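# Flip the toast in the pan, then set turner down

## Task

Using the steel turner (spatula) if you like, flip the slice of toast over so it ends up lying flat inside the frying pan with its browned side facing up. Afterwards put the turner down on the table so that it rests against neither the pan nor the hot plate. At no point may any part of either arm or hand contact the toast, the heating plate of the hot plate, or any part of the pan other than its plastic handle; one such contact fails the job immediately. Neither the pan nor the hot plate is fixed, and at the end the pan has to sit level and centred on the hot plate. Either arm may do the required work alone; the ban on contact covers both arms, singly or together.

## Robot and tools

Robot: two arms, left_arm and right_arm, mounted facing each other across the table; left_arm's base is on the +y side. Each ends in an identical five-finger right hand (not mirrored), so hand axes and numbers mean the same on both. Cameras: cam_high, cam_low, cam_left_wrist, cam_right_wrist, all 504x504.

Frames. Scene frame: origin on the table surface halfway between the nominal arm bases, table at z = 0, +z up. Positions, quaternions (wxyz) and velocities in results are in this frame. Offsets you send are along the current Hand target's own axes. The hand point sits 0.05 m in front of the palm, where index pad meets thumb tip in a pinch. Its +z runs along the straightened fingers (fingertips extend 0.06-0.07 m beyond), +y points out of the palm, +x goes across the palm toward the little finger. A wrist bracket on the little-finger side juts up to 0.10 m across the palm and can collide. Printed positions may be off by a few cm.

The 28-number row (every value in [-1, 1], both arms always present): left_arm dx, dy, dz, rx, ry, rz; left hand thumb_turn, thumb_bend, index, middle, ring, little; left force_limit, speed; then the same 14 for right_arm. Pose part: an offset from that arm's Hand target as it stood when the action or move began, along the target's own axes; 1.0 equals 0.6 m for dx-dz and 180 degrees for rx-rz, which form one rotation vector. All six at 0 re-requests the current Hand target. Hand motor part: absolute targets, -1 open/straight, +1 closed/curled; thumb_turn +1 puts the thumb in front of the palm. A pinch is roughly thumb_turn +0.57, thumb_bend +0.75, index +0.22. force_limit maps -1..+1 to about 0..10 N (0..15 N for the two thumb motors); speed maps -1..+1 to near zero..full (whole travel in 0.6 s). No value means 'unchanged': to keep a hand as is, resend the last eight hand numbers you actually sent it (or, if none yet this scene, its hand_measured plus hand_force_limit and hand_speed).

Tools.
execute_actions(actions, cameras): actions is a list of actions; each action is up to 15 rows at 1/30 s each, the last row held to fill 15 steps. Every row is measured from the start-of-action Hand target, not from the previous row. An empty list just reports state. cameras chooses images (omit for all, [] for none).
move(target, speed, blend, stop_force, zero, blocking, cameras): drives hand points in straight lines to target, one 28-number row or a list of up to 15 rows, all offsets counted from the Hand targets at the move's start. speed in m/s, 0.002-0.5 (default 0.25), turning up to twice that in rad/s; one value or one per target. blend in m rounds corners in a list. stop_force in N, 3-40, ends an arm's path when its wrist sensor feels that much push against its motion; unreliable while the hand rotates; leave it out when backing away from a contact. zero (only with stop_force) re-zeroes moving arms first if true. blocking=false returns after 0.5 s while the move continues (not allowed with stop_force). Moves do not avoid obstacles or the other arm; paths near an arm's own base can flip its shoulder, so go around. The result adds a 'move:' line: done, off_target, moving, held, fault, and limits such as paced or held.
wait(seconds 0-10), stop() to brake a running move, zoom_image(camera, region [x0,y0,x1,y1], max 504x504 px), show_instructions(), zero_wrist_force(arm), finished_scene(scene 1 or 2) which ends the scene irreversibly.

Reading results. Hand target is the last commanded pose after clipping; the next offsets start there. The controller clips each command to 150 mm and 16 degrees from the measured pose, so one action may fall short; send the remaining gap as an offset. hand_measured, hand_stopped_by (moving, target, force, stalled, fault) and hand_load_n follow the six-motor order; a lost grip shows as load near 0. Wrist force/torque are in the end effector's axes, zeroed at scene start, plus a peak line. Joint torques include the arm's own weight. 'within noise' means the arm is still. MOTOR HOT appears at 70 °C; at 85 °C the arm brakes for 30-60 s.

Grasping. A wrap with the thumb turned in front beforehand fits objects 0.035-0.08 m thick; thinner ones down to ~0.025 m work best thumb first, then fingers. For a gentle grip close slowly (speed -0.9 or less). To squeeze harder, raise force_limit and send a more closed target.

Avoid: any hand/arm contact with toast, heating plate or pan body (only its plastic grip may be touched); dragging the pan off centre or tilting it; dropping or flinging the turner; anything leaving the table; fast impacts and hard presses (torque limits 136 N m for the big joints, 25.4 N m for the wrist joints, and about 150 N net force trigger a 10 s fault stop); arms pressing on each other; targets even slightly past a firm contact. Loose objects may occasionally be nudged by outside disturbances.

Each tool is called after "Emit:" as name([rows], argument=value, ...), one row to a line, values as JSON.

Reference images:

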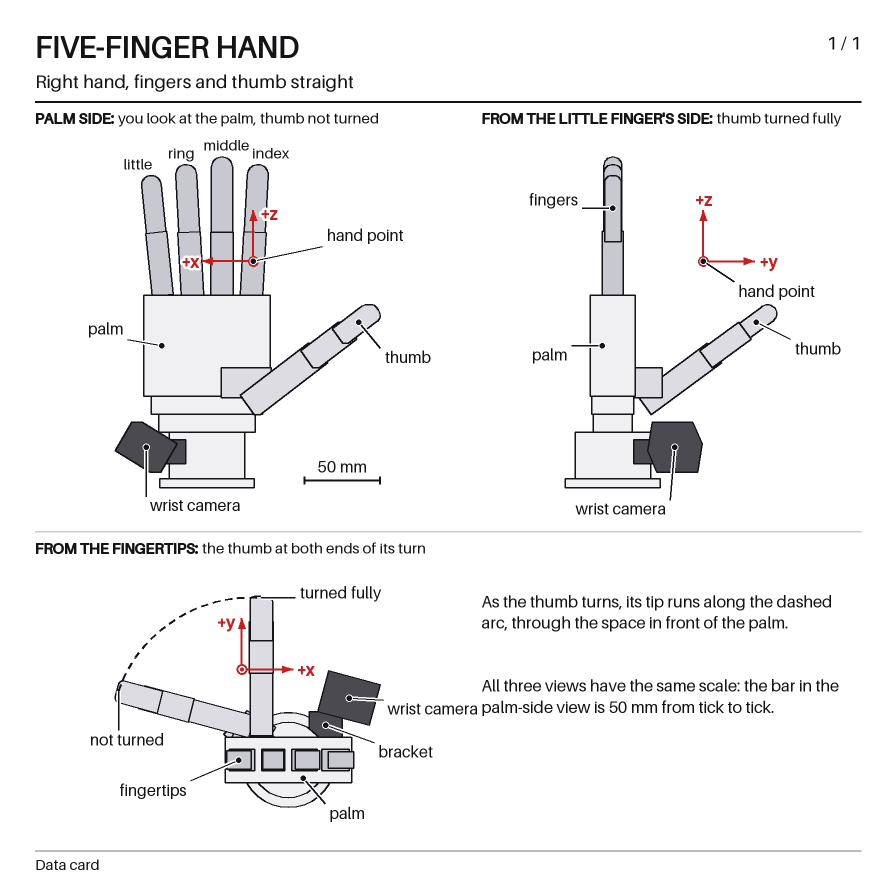

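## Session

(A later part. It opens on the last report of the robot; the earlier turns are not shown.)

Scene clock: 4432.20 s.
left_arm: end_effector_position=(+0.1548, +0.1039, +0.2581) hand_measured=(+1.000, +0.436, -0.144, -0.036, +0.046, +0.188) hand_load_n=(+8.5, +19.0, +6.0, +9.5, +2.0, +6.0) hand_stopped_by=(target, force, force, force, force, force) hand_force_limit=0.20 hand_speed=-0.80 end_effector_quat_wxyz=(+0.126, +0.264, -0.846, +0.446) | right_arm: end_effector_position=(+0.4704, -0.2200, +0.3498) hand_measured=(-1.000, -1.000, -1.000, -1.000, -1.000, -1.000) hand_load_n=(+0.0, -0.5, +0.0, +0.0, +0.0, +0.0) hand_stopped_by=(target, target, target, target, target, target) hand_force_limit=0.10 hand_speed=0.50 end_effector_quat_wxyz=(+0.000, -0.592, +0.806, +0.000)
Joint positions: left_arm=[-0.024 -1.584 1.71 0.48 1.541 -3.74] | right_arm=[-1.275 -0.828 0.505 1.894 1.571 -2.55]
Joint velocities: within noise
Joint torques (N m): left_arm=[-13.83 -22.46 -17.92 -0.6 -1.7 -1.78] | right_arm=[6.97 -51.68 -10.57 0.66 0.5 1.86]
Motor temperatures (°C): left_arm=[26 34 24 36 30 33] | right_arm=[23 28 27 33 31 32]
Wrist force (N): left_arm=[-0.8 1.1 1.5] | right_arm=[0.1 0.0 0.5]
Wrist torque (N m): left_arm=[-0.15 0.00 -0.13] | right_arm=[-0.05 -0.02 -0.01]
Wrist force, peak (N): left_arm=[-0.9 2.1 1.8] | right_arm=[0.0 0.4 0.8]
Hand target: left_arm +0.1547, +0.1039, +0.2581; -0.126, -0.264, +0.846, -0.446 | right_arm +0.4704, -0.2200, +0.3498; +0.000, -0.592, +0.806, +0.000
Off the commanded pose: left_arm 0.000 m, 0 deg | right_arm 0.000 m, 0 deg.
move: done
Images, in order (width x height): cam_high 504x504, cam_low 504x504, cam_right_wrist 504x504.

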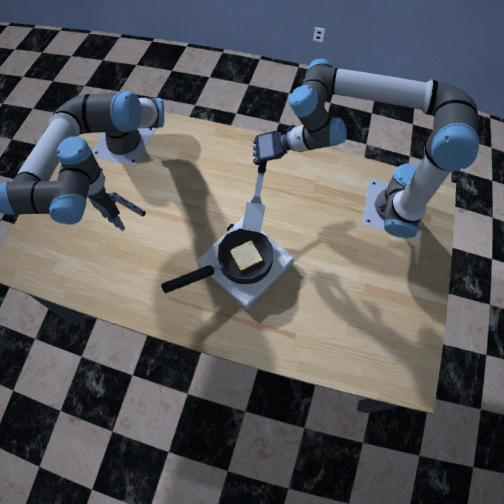

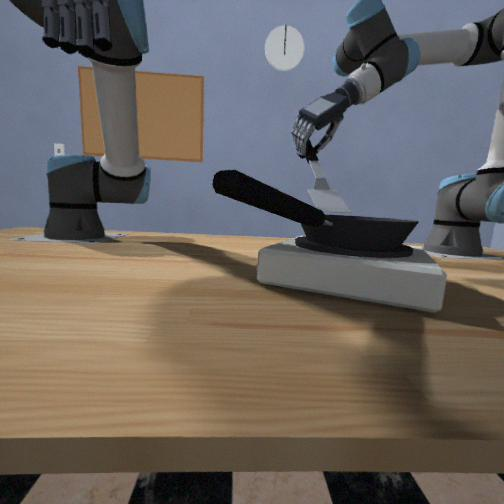

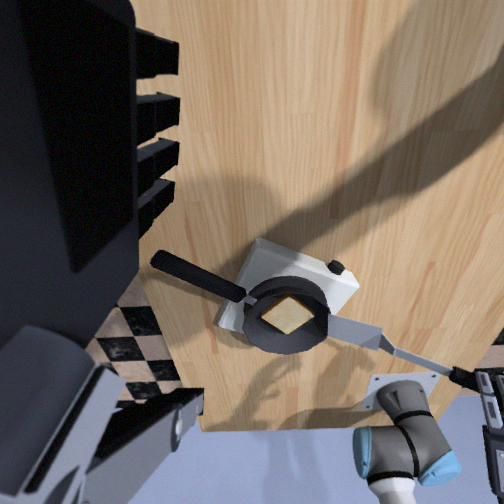

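Emit:
move([
  [0.0450,-0.0688,-0.0570,0,0,0,1,0.55,0.5,0.5,0.5,0.5,0.2,-0.8,0,0,0,0,0,0,-1,-1,-1,-1,-1,-1,0.1,0.5],
  [-0.0306,-0.3860,0.0267,0.1776,-0.0986,-0.3024,1,0.55,0.5,0.5,0.5,0.5,0.2,-0.8,0,0,0,0,0,0,-1,-1,-1,-1,-1,-1,0.1,0.5],
  [-0.1205,-0.3818,0.1263,0.1776,-0.0986,-0.3024,1,0.55,0.5,0.5,0.5,0.5,0.2,-0.8,0,0,0,0,0,0,-1,-1,-1,-1,-1,-1,0.1,0.5],
], speed=0.2, blend=0.02)

Emit:
zoom_image(camera="cam_high", region=[190, 180, 310, 300])

Scene clock: 4563.93 s.
left_arm: end_effector_position=(+0.3443, -0.0401, +0.3403) hand_measured=(+1.000, +0.436, -0.144, -0.036, +0.046, +0.188) hand_load_n=(+9.0, +18.5, +6.5, +9.5, +2.0, +6.0) hand_stopped_by=(target, force, force, force, force, force) hand_force_limit=0.20 hand_speed=-0.80 end_effector_quat_wxyz=(+0.113, +0.701, -0.493, +0.503) | right_arm: end_effector_position=(+0.4704, -0.2200, +0.3498) hand_measured=(-1.000, -1.000, -1.000, -1.000, -1.000, -1.000) hand_load_n=(+0.0, +0.0, +0.0, +0.0, +0.0, +0.0) hand_stopped_by=(target, target, target, target, target, target) hand_force_limit=0.10 hand_speed=0.50 end_effector_quat_wxyz=(+0.000, -0.592, +0.806, +0.000)
Joint positions: left_arm=[0.16 -1.194 1.117 0.636 1.08 -4.606] | right_arm=[-1.275 -0.828 0.505 1.894 1.571 -2.55]
Joint velocities: within noise
Joint torques (N m): left_arm=[-5.58 -31.75 -18.54 -1.43 -1.22 -1.25] | right_arm=[7.32 -52.17 -10.93 0.56 0.49 1.8]
Motor temperatures (°C): left_arm=[26 34 24 36 30 33] | right_arm=[23 28 27 33 31 32]
Wrist force (N): left_arm=[-1.7 0.2 1.4] | right_arm=[0.2 0.4 0.6]
Wrist torque (N m): left_arm=[-0.14 -0.10 -0.06] | right_arm=[-0.01 -0.04 0.01]
Wrist force, peak (N): left_arm=[-2.5 0.5 3.3] | right_arm=[0.0 0.0 0.8]
Hand target: left_arm +0.3443, -0.0402, +0.3402; +0.113, +0.701, -0.493, +0.503 | right_arm +0.4704, -0.2200, +0.3498; +0.000, -0.592, +0.806, +0.000
Off the commanded pose: left_arm 0.000 m, 0 deg | right_arm 0.000 m, 0 deg.
move: done; blend cut to 0 m at target 1

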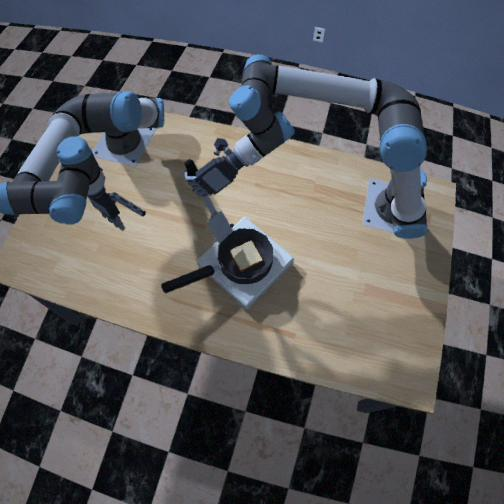

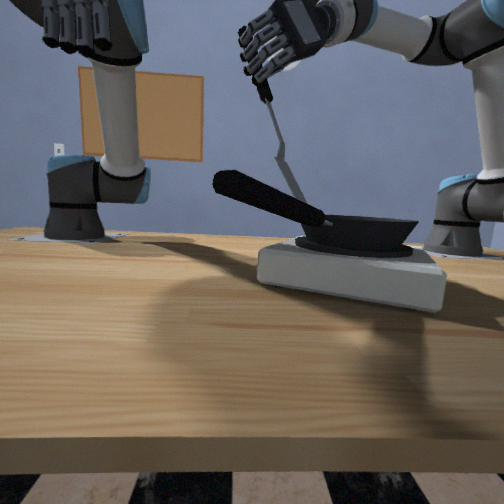

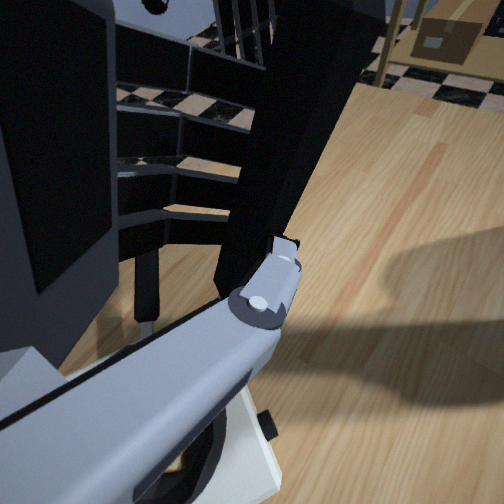

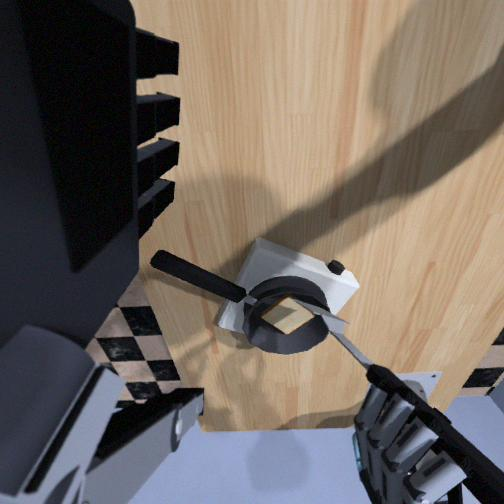

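Scaled by 4.200.

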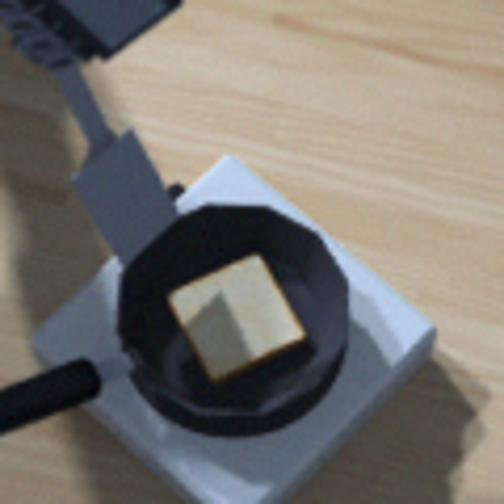

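Emit:
move([
  [-0.0069,-0.0105,-0.0044,0,0,0,1,0.55,0.5,0.5,0.5,0.5,0.2,-0.8,0,0,0,0,0,0,-1,-1,-1,-1,-1,-1,0.1,0.5],
  [-0.0872,0.0226,0.0418,0,0,0,1,0.55,0.5,0.5,0.5,0.5,0.2,-0.8,0,0,0,0,0,0,-1,-1,-1,-1,-1,-1,0.1,0.5],
], speed=0.06, stop_force=5)

Emit:
zoom_image(camera="cam_high", region=[190, 180, 310, 300])

Emit:
zoom_image(camera="cam_right_wrist", region=[230, 260, 350, 380])

Scene clock: 4579.20 s.
left_arm: end_effector_position=(+0.3479, -0.0330, +0.2812) hand_measured=(+1.000, +0.436, -0.144, -0.036, +0.046, +0.188) hand_load_n=(+7.5, +19.5, +5.0, +8.0, +4.0, +7.5) hand_stopped_by=(target, force, force, force, force, force) hand_force_limit=0.20 hand_speed=-0.80 end_effector_quat_wxyz=(+0.113, +0.701, -0.493, +0.503) | right_arm: end_effector_position=(+0.4704, -0.2200, +0.3498) hand_measured=(-1.000, -1.000, -1.000, -1.000, -1.000, -1.000) hand_load_n=(+0.0, -0.5, +0.0, +0.0, +0.0, +0.0) hand_stopped_by=(target, target, target, target, target, target) hand_force_limit=0.10 hand_speed=0.50 end_effector_quat_wxyz=(+0.000, -0.592, +0.806, +0.000)
Joint positions: left_arm=[0.17 -1.207 1.286 0.477 1.089 -4.6] | right_arm=[-1.275 -0.828 0.505 1.894 1.571 -2.55]
Joint velocities: within noise
Joint torques (N m): left_arm=[13.09 -46.62 -16.42 -2.11 1.75 1.12] | right_arm=[7.31 -51.89 -11.23 0.52 0.41 1.85]
Motor temperatures (°C): left_arm=[26 34 24 36 30 33] | right_arm=[23 28 27 33 31 32]
Wrist force (N): left_arm=[-2.5 -0.8 0.4] | right_arm=[0.2 0.0 0.6]
Wrist torque (N m): left_arm=[0.04 -0.30 0.16] | right_arm=[-0.05 -0.05 0.00]
Wrist force, peak (N): left_arm=[-2.5 -1.1 0.5] | right_arm=[0.4 0.0 0.8]
Hand target: left_arm +0.3479, -0.0330, +0.2812; +0.113, +0.701, -0.493, +0.503 | right_arm +0.4704, -0.2200, +0.3498; +0.000, -0.592, +0.806, +0.000
Off the commanded pose: left_arm 0.000 m, 0 deg | right_arm 0.000 m, 0 deg.
move: done

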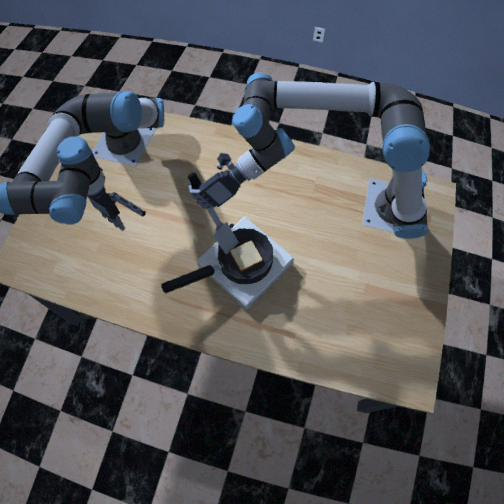

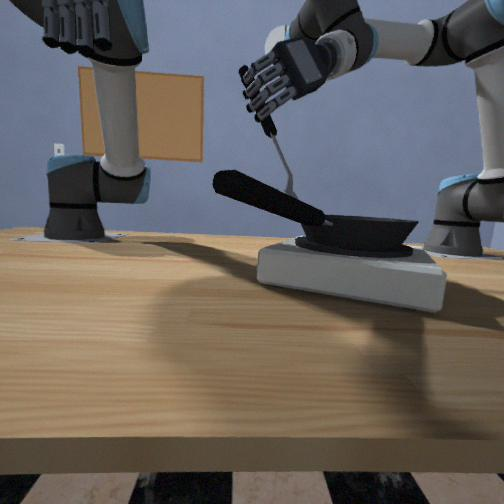

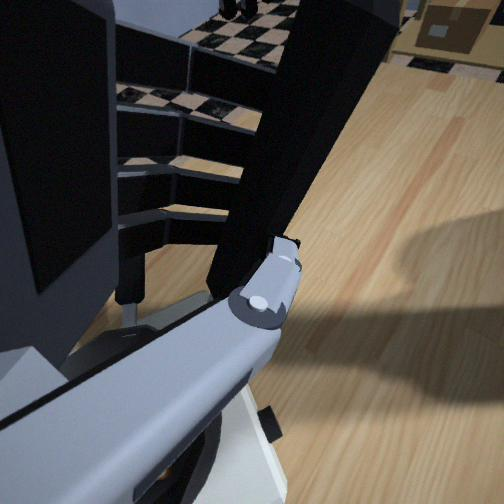

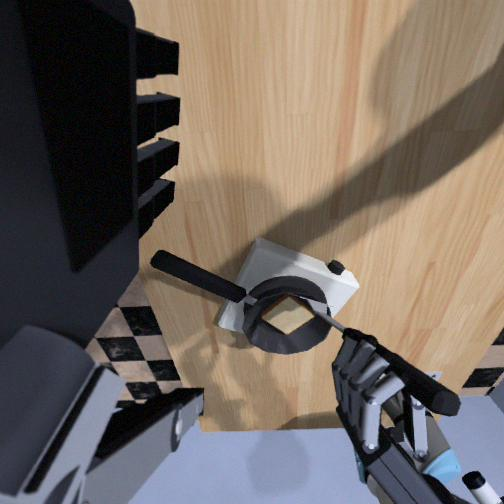

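Scaled by 4.200.

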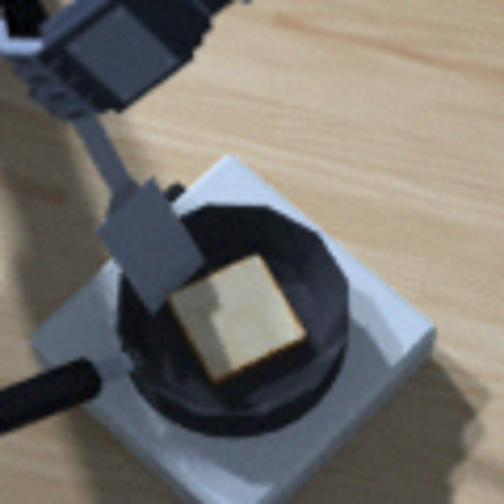

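Scaled by 4.200.

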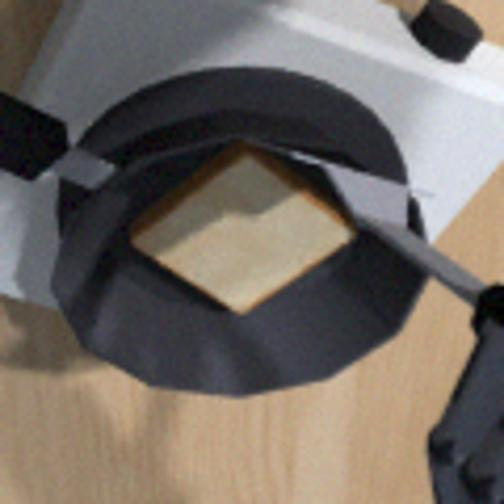

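Emit:
move(target=[-0.0301,-0.0462,-0.0192,0,0,0,1,0.55,0.5,0.5,0.5,0.5,0.2,-0.8,0,0,0,0,0,0,-1,-1,-1,-1,-1,-1,0.1,0.5], speed=0.04, stop_force=6, cameras=["cam_high","cam_right_wrist"])

Emit:
zoom_image(camera="cam_high", region=[190, 180, 310, 300])

Emit:
zoom_image(camera="cam_right_wrist", region=[230, 260, 350, 380])

Scene clock: 4592.30 s.
left_arm: end_effector_position=(+0.3633, -0.0015, +0.2812) hand_measured=(+1.000, +0.436, -0.144, -0.036, +0.046, +0.188) hand_load_n=(+8.5, +18.5, +6.0, +8.0, +3.5, +6.0) hand_stopped_by=(target, force, force, force, force, force) hand_force_limit=0.20 hand_speed=-0.80 end_effector_quat_wxyz=(+0.113, +0.701, -0.493, +0.503) | right_arm: end_effector_position=(+0.4704, -0.2200, +0.3498) hand_measured=(-1.000, -1.000, -1.000, -1.000, -1.000, -1.000) hand_load_n=(+0.0, +0.0, +0.0, +0.0, +0.0, +0.0) hand_stopped_by=(target, target, target, target, target, target) hand_force_limit=0.10 hand_speed=0.50 end_effector_quat_wxyz=(+0.000, -0.592, +0.806, +0.000)
Joint positions: left_arm=[0.215 -1.262 1.359 0.447 1.127 -4.574] | right_arm=[-1.275 -0.828 0.505 1.894 1.571 -2.55]
Joint velocities: within noise
Joint torques (N m): left_arm=[-13.7 -24.48 -28.92 1.35 -2.24 -1.92] | right_arm=[7.29 -52.38 -11.08 0.53 0.47 1.84]
Motor temperatures (°C): left_arm=[26 34 24 36 30 33] | right_arm=[23 28 27 33 31 32]
Wrist force (N): left_arm=[-1.0 0.2 1.3] | right_arm=[0.3 0.1 0.5]
Wrist torque (N m): left_arm=[-0.13 -0.12 -0.04] | right_arm=[-0.04 -0.05 0.01]
Wrist force, peak (N): left_arm=[-2.5 -1.2 0.5] | right_arm=[0.0 0.4 0.8]
Hand target: left_arm +0.3633, -0.0015, +0.2812; +0.113, +0.701, -0.493, +0.503 | right_arm +0.4704, -0.2200, +0.3498; +0.000, -0.592, +0.806, +0.000
Off the commanded pose: left_arm 0.000 m, 0 deg | right_arm 0.000 m, 0 deg.
move: done
Images, in order (width x height): cam_high 504x504, cam_right_wrist 504x504.

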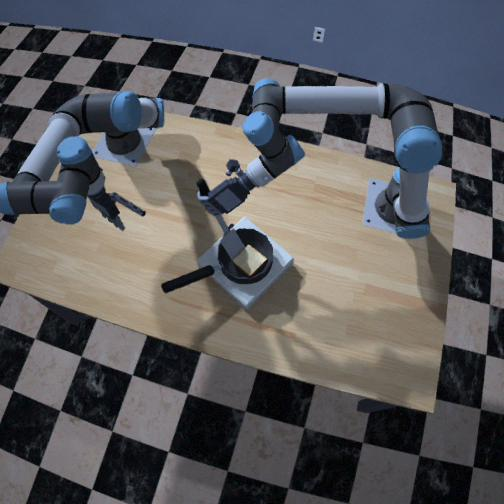

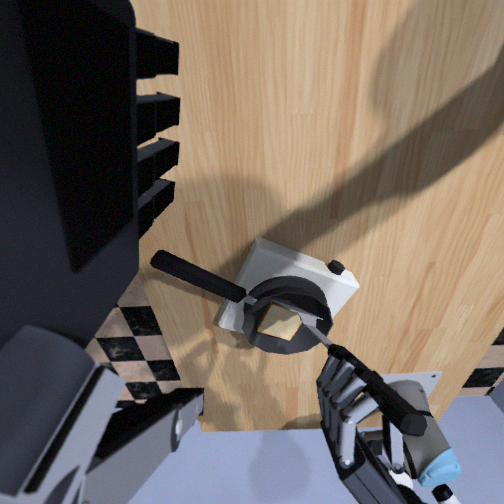

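Scaled by 4.200.

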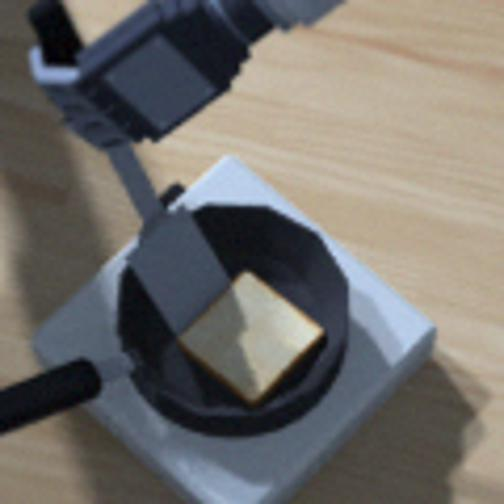

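Scaled by 4.200.

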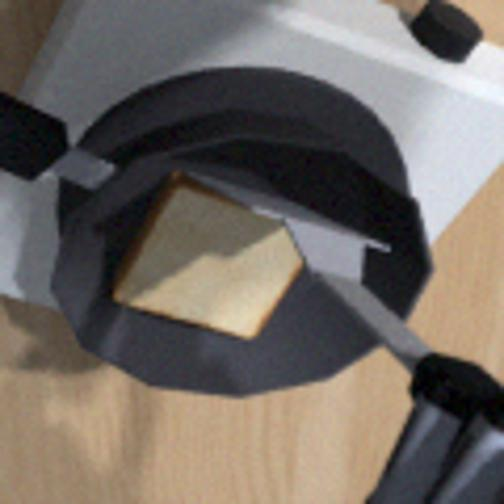

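Emit:
move([
  [0.1226,-0.0505,-0.0704,0,0,0,1,0.55,0.5,0.5,0.5,0.5,0.2,-0.8,0,0,0,0,0,0,-1,-1,-1,-1,-1,-1,0.1,0.5],
  [-0.0229,-0.2637,-0.1664,-0.0290,0.0565,-0.0912,1,0.55,0.5,0.5,0.5,0.5,0.2,-0.8,0,0,0,0,0,0,-1,-1,-1,-1,-1,-1,0.1,0.5],
], speed=0.15, cameras=["cam_high","cam_right_wrist"])

Emit:
zoom_image(camera="cam_high", region=[190, 180, 310, 300])

Emit:
zoom_image(camera="cam_right_wrist", region=[230, 260, 350, 380])

Scene clock: 4630.80 s.
left_arm: end_effector_position=(+0.4311, +0.1490, +0.3703) hand_measured=(+1.000, +0.436, -0.144, -0.036, +0.046, +0.188) hand_load_n=(+8.5, +18.5, +6.0, +8.5, +3.5, +6.0) hand_stopped_by=(target, force, force, force, force, force) hand_force_limit=0.20 hand_speed=-0.80 end_effector_quat_wxyz=(+0.258, +0.711, -0.399, +0.519) | right_arm: end_effector_position=(+0.4704, -0.2200, +0.3498) hand_measured=(-1.000, -1.000, -1.000, -1.000, -1.000, -1.000) hand_load_n=(+0.0, +0.0, +0.0, +0.0, +0.0, +0.0) hand_stopped_by=(target, target, target, target, target, target) hand_force_limit=0.10 hand_speed=0.50 end_effector_quat_wxyz=(+0.000, -0.592, +0.806, +0.000)
Joint positions: left_arm=[0.599 -1.531 1.553 0.312 1.585 -4.658] | right_arm=[-1.275 -0.828 0.505 1.894 1.571 -2.55]
Joint velocities: within noise
Joint torques (N m): left_arm=[12.05 -20.96 -17 -2.21 1.49 0.7] | right_arm=[7.66 -52.25 -11.29 0.57 0.43 1.77]
Motor temperatures (°C): left_arm=[26 34 24 36 30 33] | right_arm=[23 28 27 33 31 32]
Wrist force (N): left_arm=[-2.0 -0.2 0.9] | right_arm=[0.0 0.2 0.5]
Wrist torque (N m): left_arm=[-0.07 -0.15 0.01] | right_arm=[-0.03 -0.01 -0.01]
Wrist force, peak (N): left_arm=[-3.2 1.4 2.3] | right_arm=[0.1 0.6 0.6]
Hand target: left_arm +0.4311, +0.1490, +0.3702; +0.258, +0.711, -0.399, +0.519 | right_arm +0.4704, -0.2200, +0.3498; +0.000, -0.592, +0.806, +0.000
Off the commanded pose: left_arm 0.000 m, 0 deg | right_arm 0.000 m, 0 deg.
move: done
Images, in order (width x height): cam_high 504x504, cam_right_wrist 504x504.

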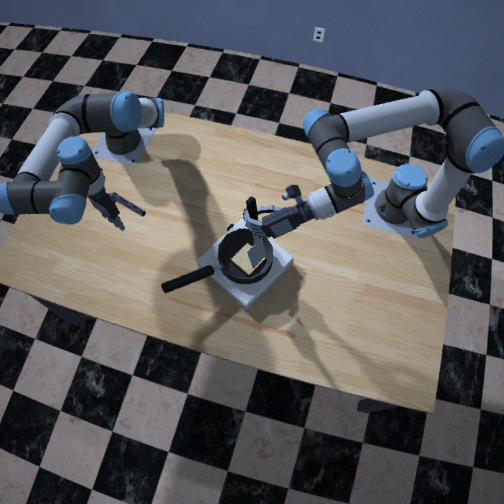

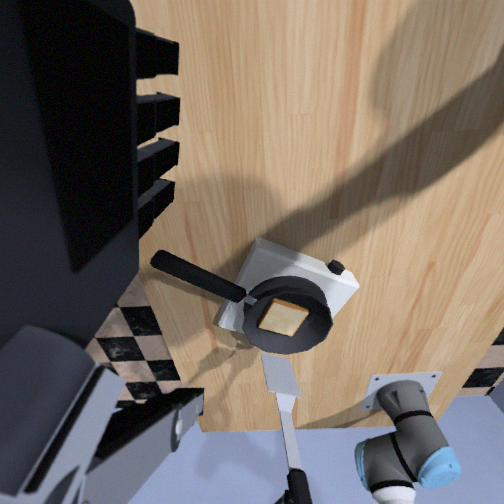

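Scaled by 4.200.

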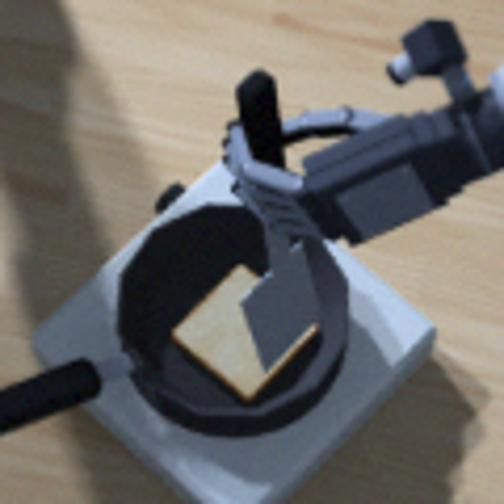

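Scaled by 4.200.

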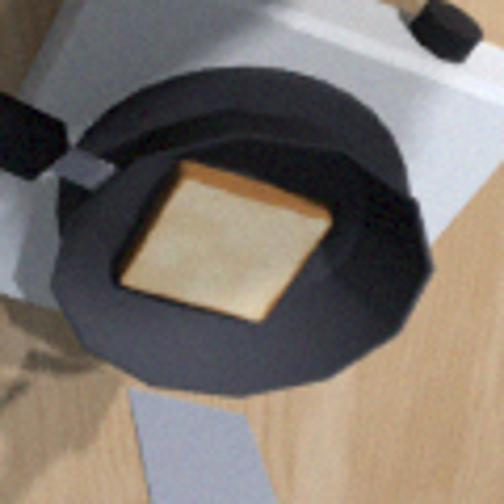

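Emit:
move(target=[-0.0979,0.0047,0.0341,0,0,0,1,0.55,0.5,0.5,0.5,0.5,0.2,-0.8,0,0,0,0,0,0,-1,-1,-1,-1,-1,-1,0.1,0.5], speed=0.06, stop_force=4, cameras=["cam_high","cam_right_wrist"])

Emit:
zoom_image(camera="cam_right_wrist", region=[230, 260, 350, 380])

Emit:
move(target=[0.0089,0.0373,0.0203,0,0,0,1,0.55,0.5,0.5,0.5,0.5,0.2,-0.8,0,0,0,0,0,0,-1,-1,-1,-1,-1,-1,0.1,0.5], speed=0.04, stop_force=6, cameras=["cam_high","cam_right_wrist"])

Emit:
zoom_image(camera="cam_high", region=[190, 180, 310, 300])

Emit:
zoom_image(camera="cam_right_wrist", region=[230, 260, 350, 380])

Scene clock: 4650.67 s.
left_arm: end_effector_position=(+0.4312, +0.1490, +0.3080) hand_measured=(+1.000, +0.436, -0.144, -0.036, +0.046, +0.188) hand_load_n=(+8.5, +18.5, +6.0, +8.5, +3.5, +6.0) hand_stopped_by=(target, force, force, force, force, force) hand_force_limit=0.20 hand_speed=-0.80 end_effector_quat_wxyz=(+0.258, +0.711, -0.399, +0.519) | right_arm: end_effector_position=(+0.4704, -0.2200, +0.3498) hand_measured=(-1.000, -1.000, -1.000, -1.000, -1.000, -1.000) hand_load_n=(+0.0, +0.0, +0.0, +0.0, +0.0, +0.0) hand_stopped_by=(target, target, target, target, target, target) hand_force_limit=0.10 hand_speed=0.50 end_effector_quat_wxyz=(+0.000, -0.592, +0.806, +0.000)
Joint positions: left_arm=[0.599 -1.516 1.697 0.153 1.586 -4.657] | right_arm=[-1.275 -0.828 0.505 1.894 1.571 -2.55]
Joint velocities: within noise
Joint torques (N m): left_arm=[11.24 -33.45 -17.73 -2.53 -1.63 -0.25] | right_arm=[7.67 -53.27 -10.79 0.52 0.43 1.89]
Motor temperatures (°C): left_arm=[26 34 24 36 30 33] | right_arm=[23 28 27 33 31 32]
Wrist force (N): left_arm=[-1.9 0.4 1.0] | right_arm=[0.0 0.2 0.5]
Wrist torque (N m): left_arm=[-0.09 -0.20 -0.03] | right_arm=[-0.03 -0.02 -0.01]
Wrist force, peak (N): left_arm=[-2.1 0.6 1.2] | right_arm=[0.3 0.2 0.8]
Hand target: left_arm +0.4312, +0.1490, +0.3080; +0.258, +0.711, -0.399, +0.519 | right_arm +0.4704, -0.2200, +0.3498; +0.000, -0.592, +0.806, +0.000
Off the commanded pose: left_arm 0.000 m, 0 deg | right_arm 0.000 m, 0 deg.
move: done
Images, in order (width x height): cam_high 504x504, cam_right_wrist 504x504.

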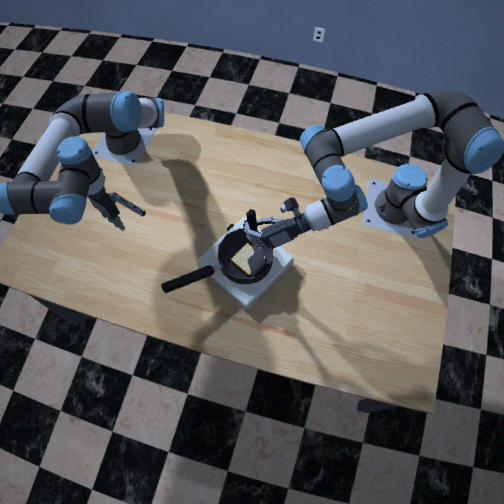

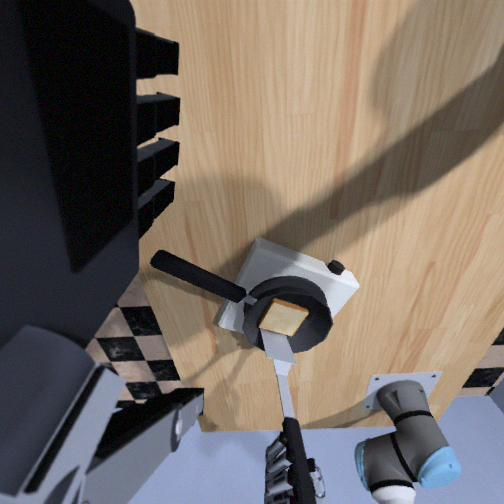

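Scaled by 4.200.

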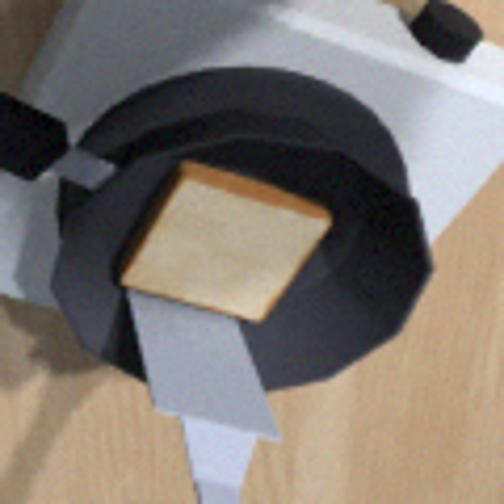

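Scene clock: 4652.40 s.
left_arm: end_effector_position=(+0.4198, +0.1257, +0.3080) hand_measured=(+1.000, +0.436, -0.144, -0.036, +0.046, +0.188) hand_load_n=(+8.0, +18.5, +6.0, +8.5, +3.5, +6.0) hand_stopped_by=(target, force, force, force, force, force) hand_force_limit=0.20 hand_speed=-0.80 end_effector_quat_wxyz=(+0.258, +0.711, -0.399, +0.519) | right_arm: end_effector_position=(+0.4704, -0.2200, +0.3498) hand_measured=(-1.000, -1.000, -1.000, -1.000, -1.000, -1.000) hand_load_n=(+0.0, +0.0, +0.0, +0.0, +0.0, +0.0) hand_stopped_by=(target, target, target, target, target, target) hand_force_limit=0.10 hand_speed=0.50 end_effector_quat_wxyz=(+0.000, -0.592, +0.806, +0.000)
Joint positions: left_arm=[0.54 -1.503 1.684 0.154 1.53 -4.677] | right_arm=[-1.275 -0.828 0.505 1.894 1.571 -2.55]
Joint velocities: within noise
Joint torques (N m): left_arm=[12.64 -33.57 -16.73 -1.35 1.85 1.54] | right_arm=[6.87 -52.92 -11.17 0.62 0.38 1.8]
Motor temperatures (°C): left_arm=[26 34 24 36 30 33] | right_arm=[23 28 27 33 31 32]
Wrist force (N): left_arm=[-2.0 0.2 0.9] | right_arm=[0.0 0.2 0.4]
Wrist torque (N m): left_arm=[0.00 -0.15 0.04] | right_arm=[-0.03 0.00 -0.01]
Wrist force, peak (N): left_arm=[-2.2 0.4 1.3] | right_arm=[0.0 0.1 0.9]
Hand target: left_arm +0.4198, +0.1257, +0.3080; +0.258, +0.711, -0.399, +0.519 | right_arm +0.4704, -0.2200, +0.3498; +0.000, -0.592, +0.806, +0.000
Off the commanded pose: left_arm 0.000 m, 0 deg | right_arm 0.000 m, 0 deg.
move: done
Images, in order (width x height): cam_high 504x504, cam_right_wrist 504x504.

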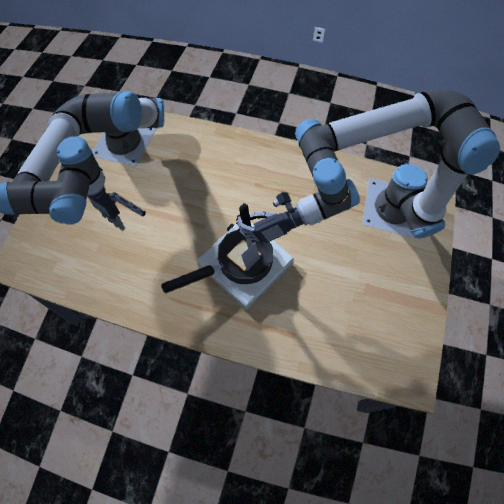

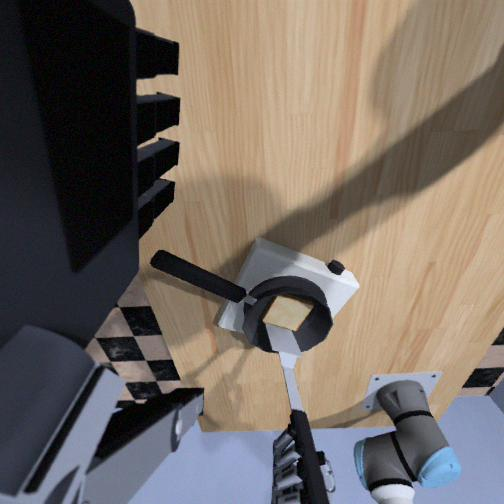

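Scaled by 4.200.

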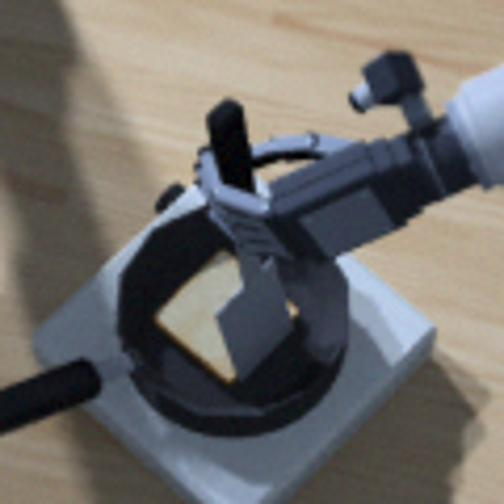

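Scaled by 4.200.

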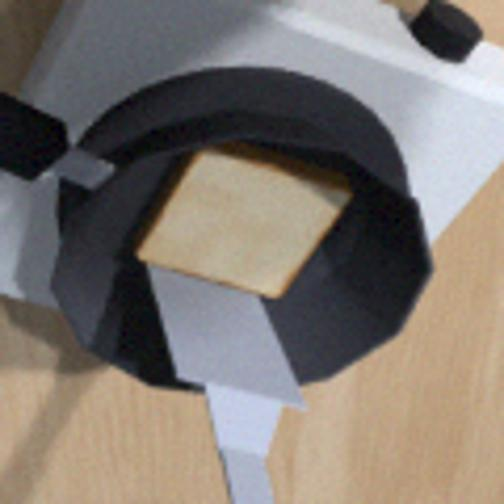

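Emit:
move([
  [0.1416,-0.0068,-0.0493,0,0,0,1,0.55,0.5,0.5,0.5,0.5,0.2,-0.8,0,0,0,0,0,0,-1,-1,-1,-1,-1,-1,0.1,0.5],
  [0.1321,-0.0469,-0.0306,-0.2412,0.0116,0.0840,1,0.55,0.5,0.5,0.5,0.5,0.2,-0.8,0,0,0,0,0,0,-1,-1,-1,-1,-1,-1,0.1,0.5],
  [0.0849,-0.0446,-0.0142,-0.2412,0.0116,0.0840,1,0.55,0.5,0.5,0.5,0.5,0.2,-0.8,0,0,0,0,0,0,-1,-1,-1,-1,-1,-1,0.1,0.5],
], speed=0.15, cameras=["cam_high","cam_right_wrist"])

Emit:
zoom_image(camera="cam_high", region=[190, 180, 310, 300])

Emit:
zoom_image(camera="cam_right_wrist", region=[230, 260, 350, 380])

Scene clock: 4673.73 s.
left_arm: end_effector_position=(+0.4449, +0.1318, +0.3603) hand_measured=(+1.000, +0.436, -0.144, -0.036, +0.046, +0.188) hand_load_n=(+8.5, +18.5, +6.5, +8.5, +3.0, +6.0) hand_stopped_by=(target, force, force, force, force, force) hand_force_limit=0.20 hand_speed=-0.80 end_effector_quat_wxyz=(+0.440, +0.499, -0.645, +0.376) | right_arm: end_effector_position=(+0.4704, -0.2200, +0.3498) hand_measured=(-1.000, -1.000, -1.000, -1.000, -1.000, -1.000) hand_load_n=(-0.5, +0.0, +0.5, +0.0, +0.0, +0.0) hand_stopped_by=(target, target, target, target, target, target) hand_force_limit=0.10 hand_speed=0.50 end_effector_quat_wxyz=(+0.000, -0.592, +0.806, +0.000)
Joint positions: left_arm=[0.864 -0.983 0.885 0.738 2.558 -4.107] | right_arm=[-1.275 -0.828 0.505 1.894 1.571 -2.55]
Joint velocities: within noise
Joint torques (N m): left_arm=[-13.82 -33.25 -15.49 -0.28 -0.42 1.75] | right_arm=[7.24 -53.42 -10.99 0.59 0.48 1.82]
Motor temperatures (°C): left_arm=[26 34 24 36 30 33] | right_arm=[23 28 27 33 31 32]
Wrist force (N): left_arm=[-1.5 0.0 0.8] | right_arm=[0.0 0.1 0.4]
Wrist torque (N m): left_arm=[-0.04 -0.22 0.06] | right_arm=[-0.04 0.00 -0.02]
Wrist force, peak (N): left_arm=[-3.4 -0.1 1.7] | right_arm=[0.3 0.3 0.8]
Hand target: left_arm +0.4449, +0.1318, +0.3601; -0.440, -0.499, +0.645, -0.376 | right_arm +0.4704, -0.2200, +0.3498; +0.000, -0.592, +0.806, +0.000
Off the commanded pose: left_arm 0.000 m, 0 deg | right_arm 0.000 m, 0 deg.
move: done
Images, in order (width x height): cam_high 504x504, cam_right_wrist 504x504.

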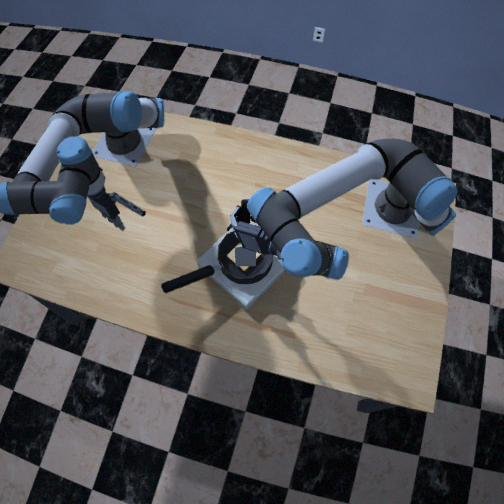

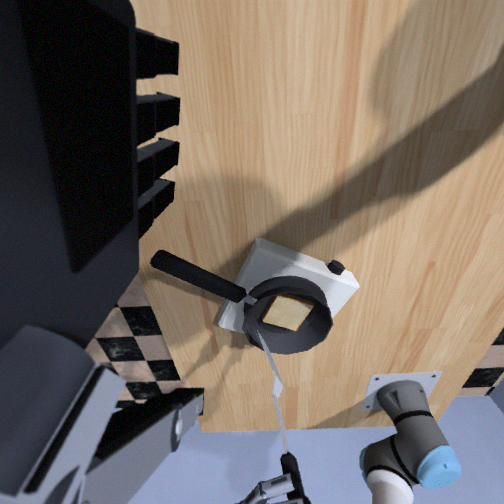

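Scaled by 4.200.

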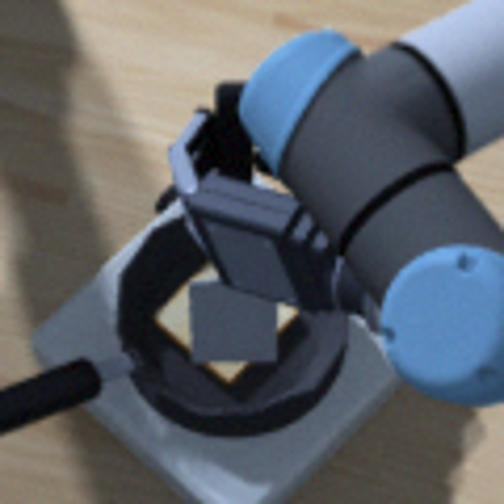

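Scaled by 4.200.

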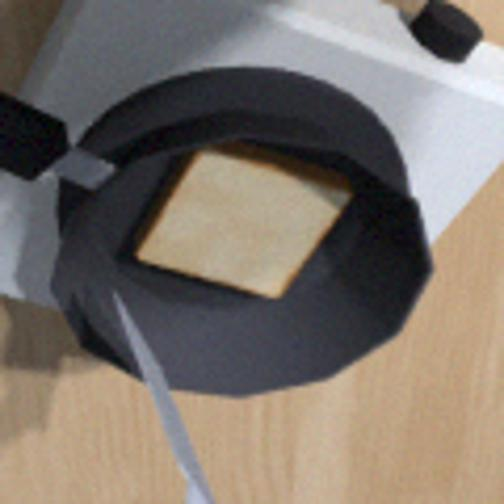

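Emit:
move(target=[-0.0818,0.0039,0.0285,0,0,0,1,0.55,0.5,0.5,0.5,0.5,0.2,-0.8,0,0,0,0,0,0,-1,-1,-1,-1,-1,-1,0.1,0.5], speed=0.06, stop_force=4, cameras=["cam_high","cam_right_wrist"])

Emit:
zoom_image(camera="cam_right_wrist", region=[230, 260, 350, 380])

Emit:
move(target=[0.0175,0.0756,0.0398,0,0,0,1,0.55,0.5,0.5,0.5,0.5,0.2,-0.8,0,0,0,0,0,0,-1,-1,-1,-1,-1,-1,0.1,0.5], speed=0.04, cameras=["cam_high","cam_right_wrist","cam_low"])

Emit:
zoom_image(camera="cam_high", region=[190, 180, 310, 300])

Emit:
zoom_image(camera="cam_right_wrist", region=[230, 260, 350, 380])

Emit:
zoom_image(camera="cam_low", region=[270, 160, 390, 280])

Scene clock: 4702.37 s.
left_arm: end_effector_position=(+0.4450, +0.1318, +0.3080) hand_measured=(+1.000, +0.436, -0.144, -0.036, +0.046, +0.188) hand_load_n=(+8.5, +18.5, +6.5, +8.5, +3.5, +6.0) hand_stopped_by=(target, force, force, force, force, force) hand_force_limit=0.20 hand_speed=-0.80 end_effector_quat_wxyz=(+0.440, +0.499, -0.645, +0.376) | right_arm: end_effector_position=(+0.4704, -0.2200, +0.3498) hand_measured=(-1.000, -1.000, -1.000, -1.000, -1.000, -1.000) hand_load_n=(+0.0, -0.5, +0.0, +0.0, +0.0, +0.0) hand_stopped_by=(target, target, target, target, target, target) hand_force_limit=0.10 hand_speed=0.50 end_effector_quat_wxyz=(+0.000, -0.592, +0.806, +0.000)
Joint positions: left_arm=[0.864 -0.987 1.025 0.603 2.558 -4.106] | right_arm=[-1.275 -0.828 0.505 1.894 1.571 -2.55]
Joint velocities: within noise
Joint torques (N m): left_arm=[12.51 -50.83 -20.41 -0.4 -0.31 1.26] | right_arm=[7.16 -53.47 -11.01 0.66 0.44 1.74]
Motor temperatures (°C): left_arm=[26 34 24 36 30 33] | right_arm=[23 28 27 33 31 32]
Wrist force (N): left_arm=[-1.9 0.2 0.6] | right_arm=[0.1 0.1 0.6]
Wrist torque (N m): left_arm=[0.00 -0.20 0.04] | right_arm=[-0.05 -0.03 -0.01]
Wrist force, peak (N): left_arm=[-3.1 0.0 1.0] | right_arm=[0.1 0.1 0.9]
Hand target: left_arm +0.4450, +0.1318, +0.3081; -0.440, -0.499, +0.645, -0.376 | right_arm +0.4704, -0.2200, +0.3498; +0.000, -0.592, +0.806, +0.000
Off the commanded pose: left_arm 0.000 m, 0 deg | right_arm 0.000 m, 0 deg.
move: done
Images, in order (width x height): cam_high 504x504, cam_right_wrist 504x504.

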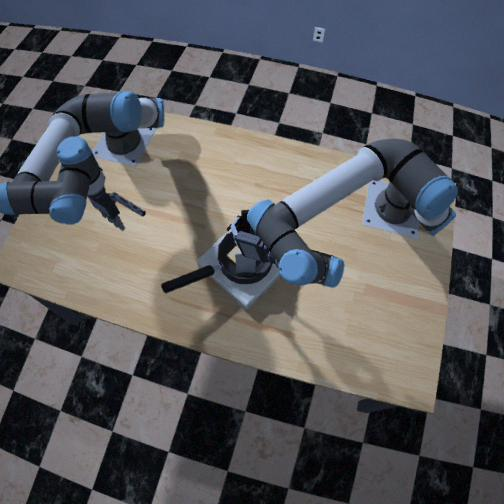

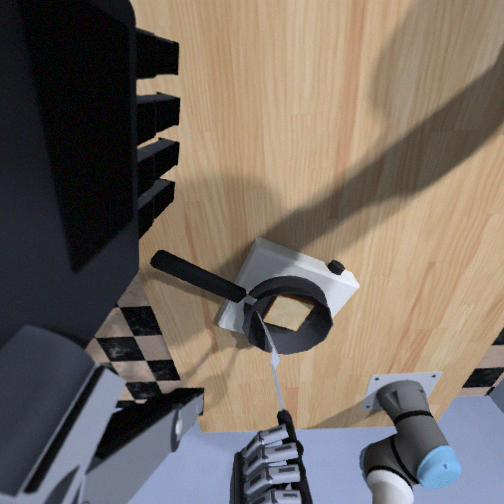

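Scaled by 4.200.

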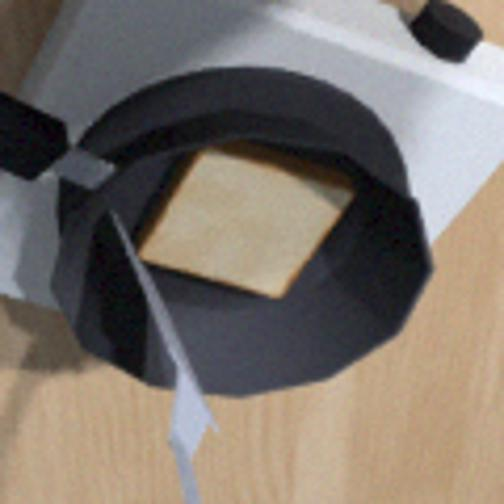

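Scene clock: 4703.97 s.
left_arm: end_effector_position=(+0.3949, +0.1163, +0.3080) hand_measured=(+1.000, +0.436, -0.144, -0.036, +0.046, +0.188) hand_load_n=(+8.5, +18.5, +6.5, +8.0, +3.5, +6.0) hand_stopped_by=(target, force, force, force, force, force) hand_force_limit=0.20 hand_speed=-0.80 end_effector_quat_wxyz=(+0.440, +0.499, -0.645, +0.376) | right_arm: end_effector_position=(+0.4704, -0.2200, +0.3498) hand_measured=(-1.000, -1.000, -1.000, -1.000, -1.000, -1.000) hand_load_n=(+0.0, +0.0, +0.0, +0.0, +0.0, +0.0) hand_stopped_by=(target, target, target, target, target, target) hand_force_limit=0.10 hand_speed=0.50 end_effector_quat_wxyz=(+0.000, -0.592, +0.806, +0.000)
Joint positions: left_arm=[0.782 -1.101 1.192 0.484 2.491 -4.187] | right_arm=[-1.275 -0.828 0.505 1.894 1.571 -2.55]
Joint velocities: within noise
Joint torques (N m): left_arm=[10.04 -29.74 -28.94 2.64 2.63 1.49] | right_arm=[7.2 -53.62 -10.77 0.54 0.39 1.73]
Motor temperatures (°C): left_arm=[26 34 24 36 30 33] | right_arm=[23 28 27 33 31 32]
Wrist force (N): left_arm=[-1.7 -0.1 0.5] | right_arm=[0.1 0.2 0.5]
Wrist torque (N m): left_arm=[-0.03 -0.22 0.07] | right_arm=[-0.01 -0.02 -0.01]
Wrist force, peak (N): left_arm=[-1.9 0.1 1.1] | right_arm=[0.2 0.1 0.8]
Hand target: left_arm +0.3950, +0.1164, +0.3080; -0.440, -0.499, +0.645, -0.376 | right_arm +0.4704, -0.2200, +0.3498; +0.000, -0.592, +0.806, +0.000
Off the commanded pose: left_arm 0.000 m, 0 deg | right_arm 0.000 m, 0 deg.
move: done
Images, in order (width x height): cam_high 504x504, cam_low 504x504, cam_right_wrist 504x504.

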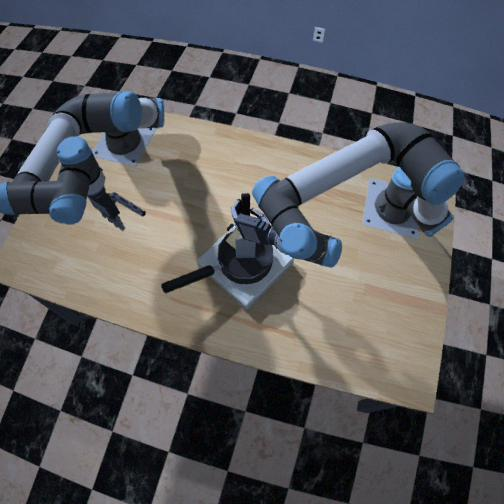

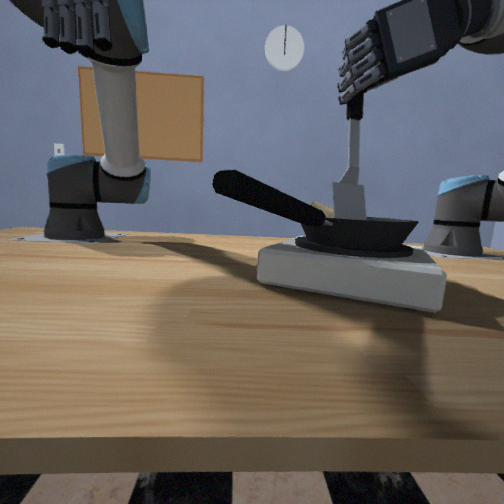

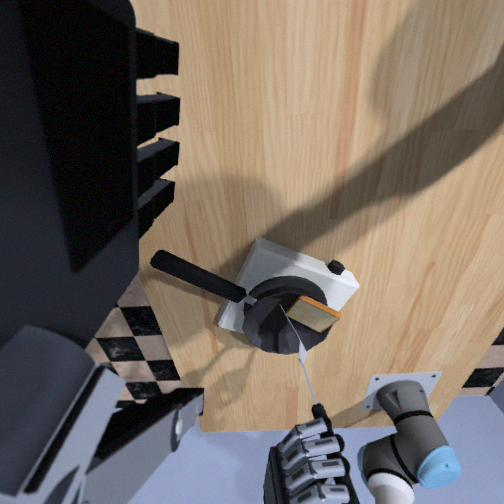

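Scaled by 4.200.

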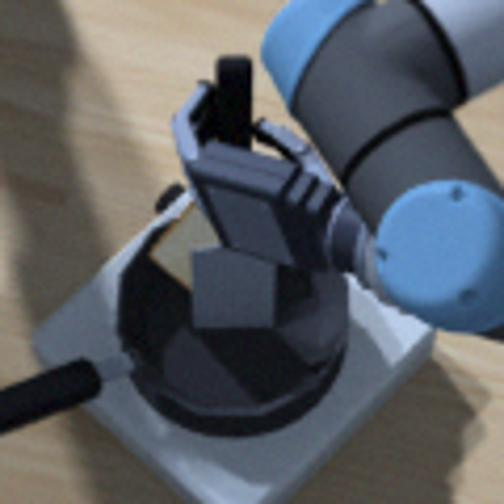

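Scaled by 4.200.

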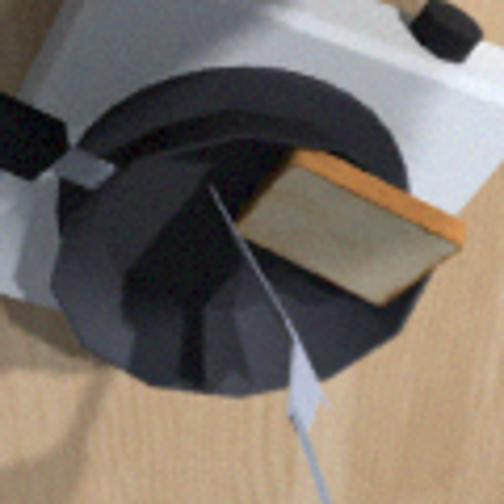

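Scaled by 4.200.

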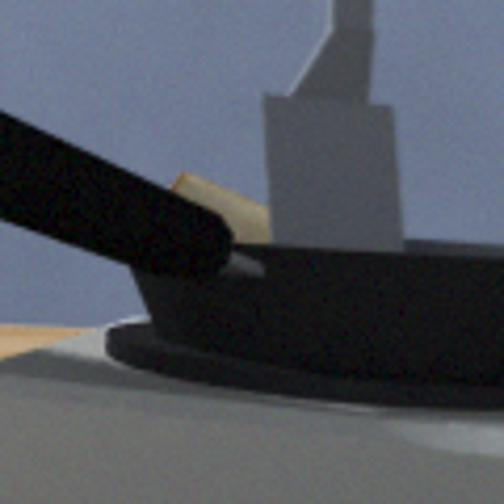

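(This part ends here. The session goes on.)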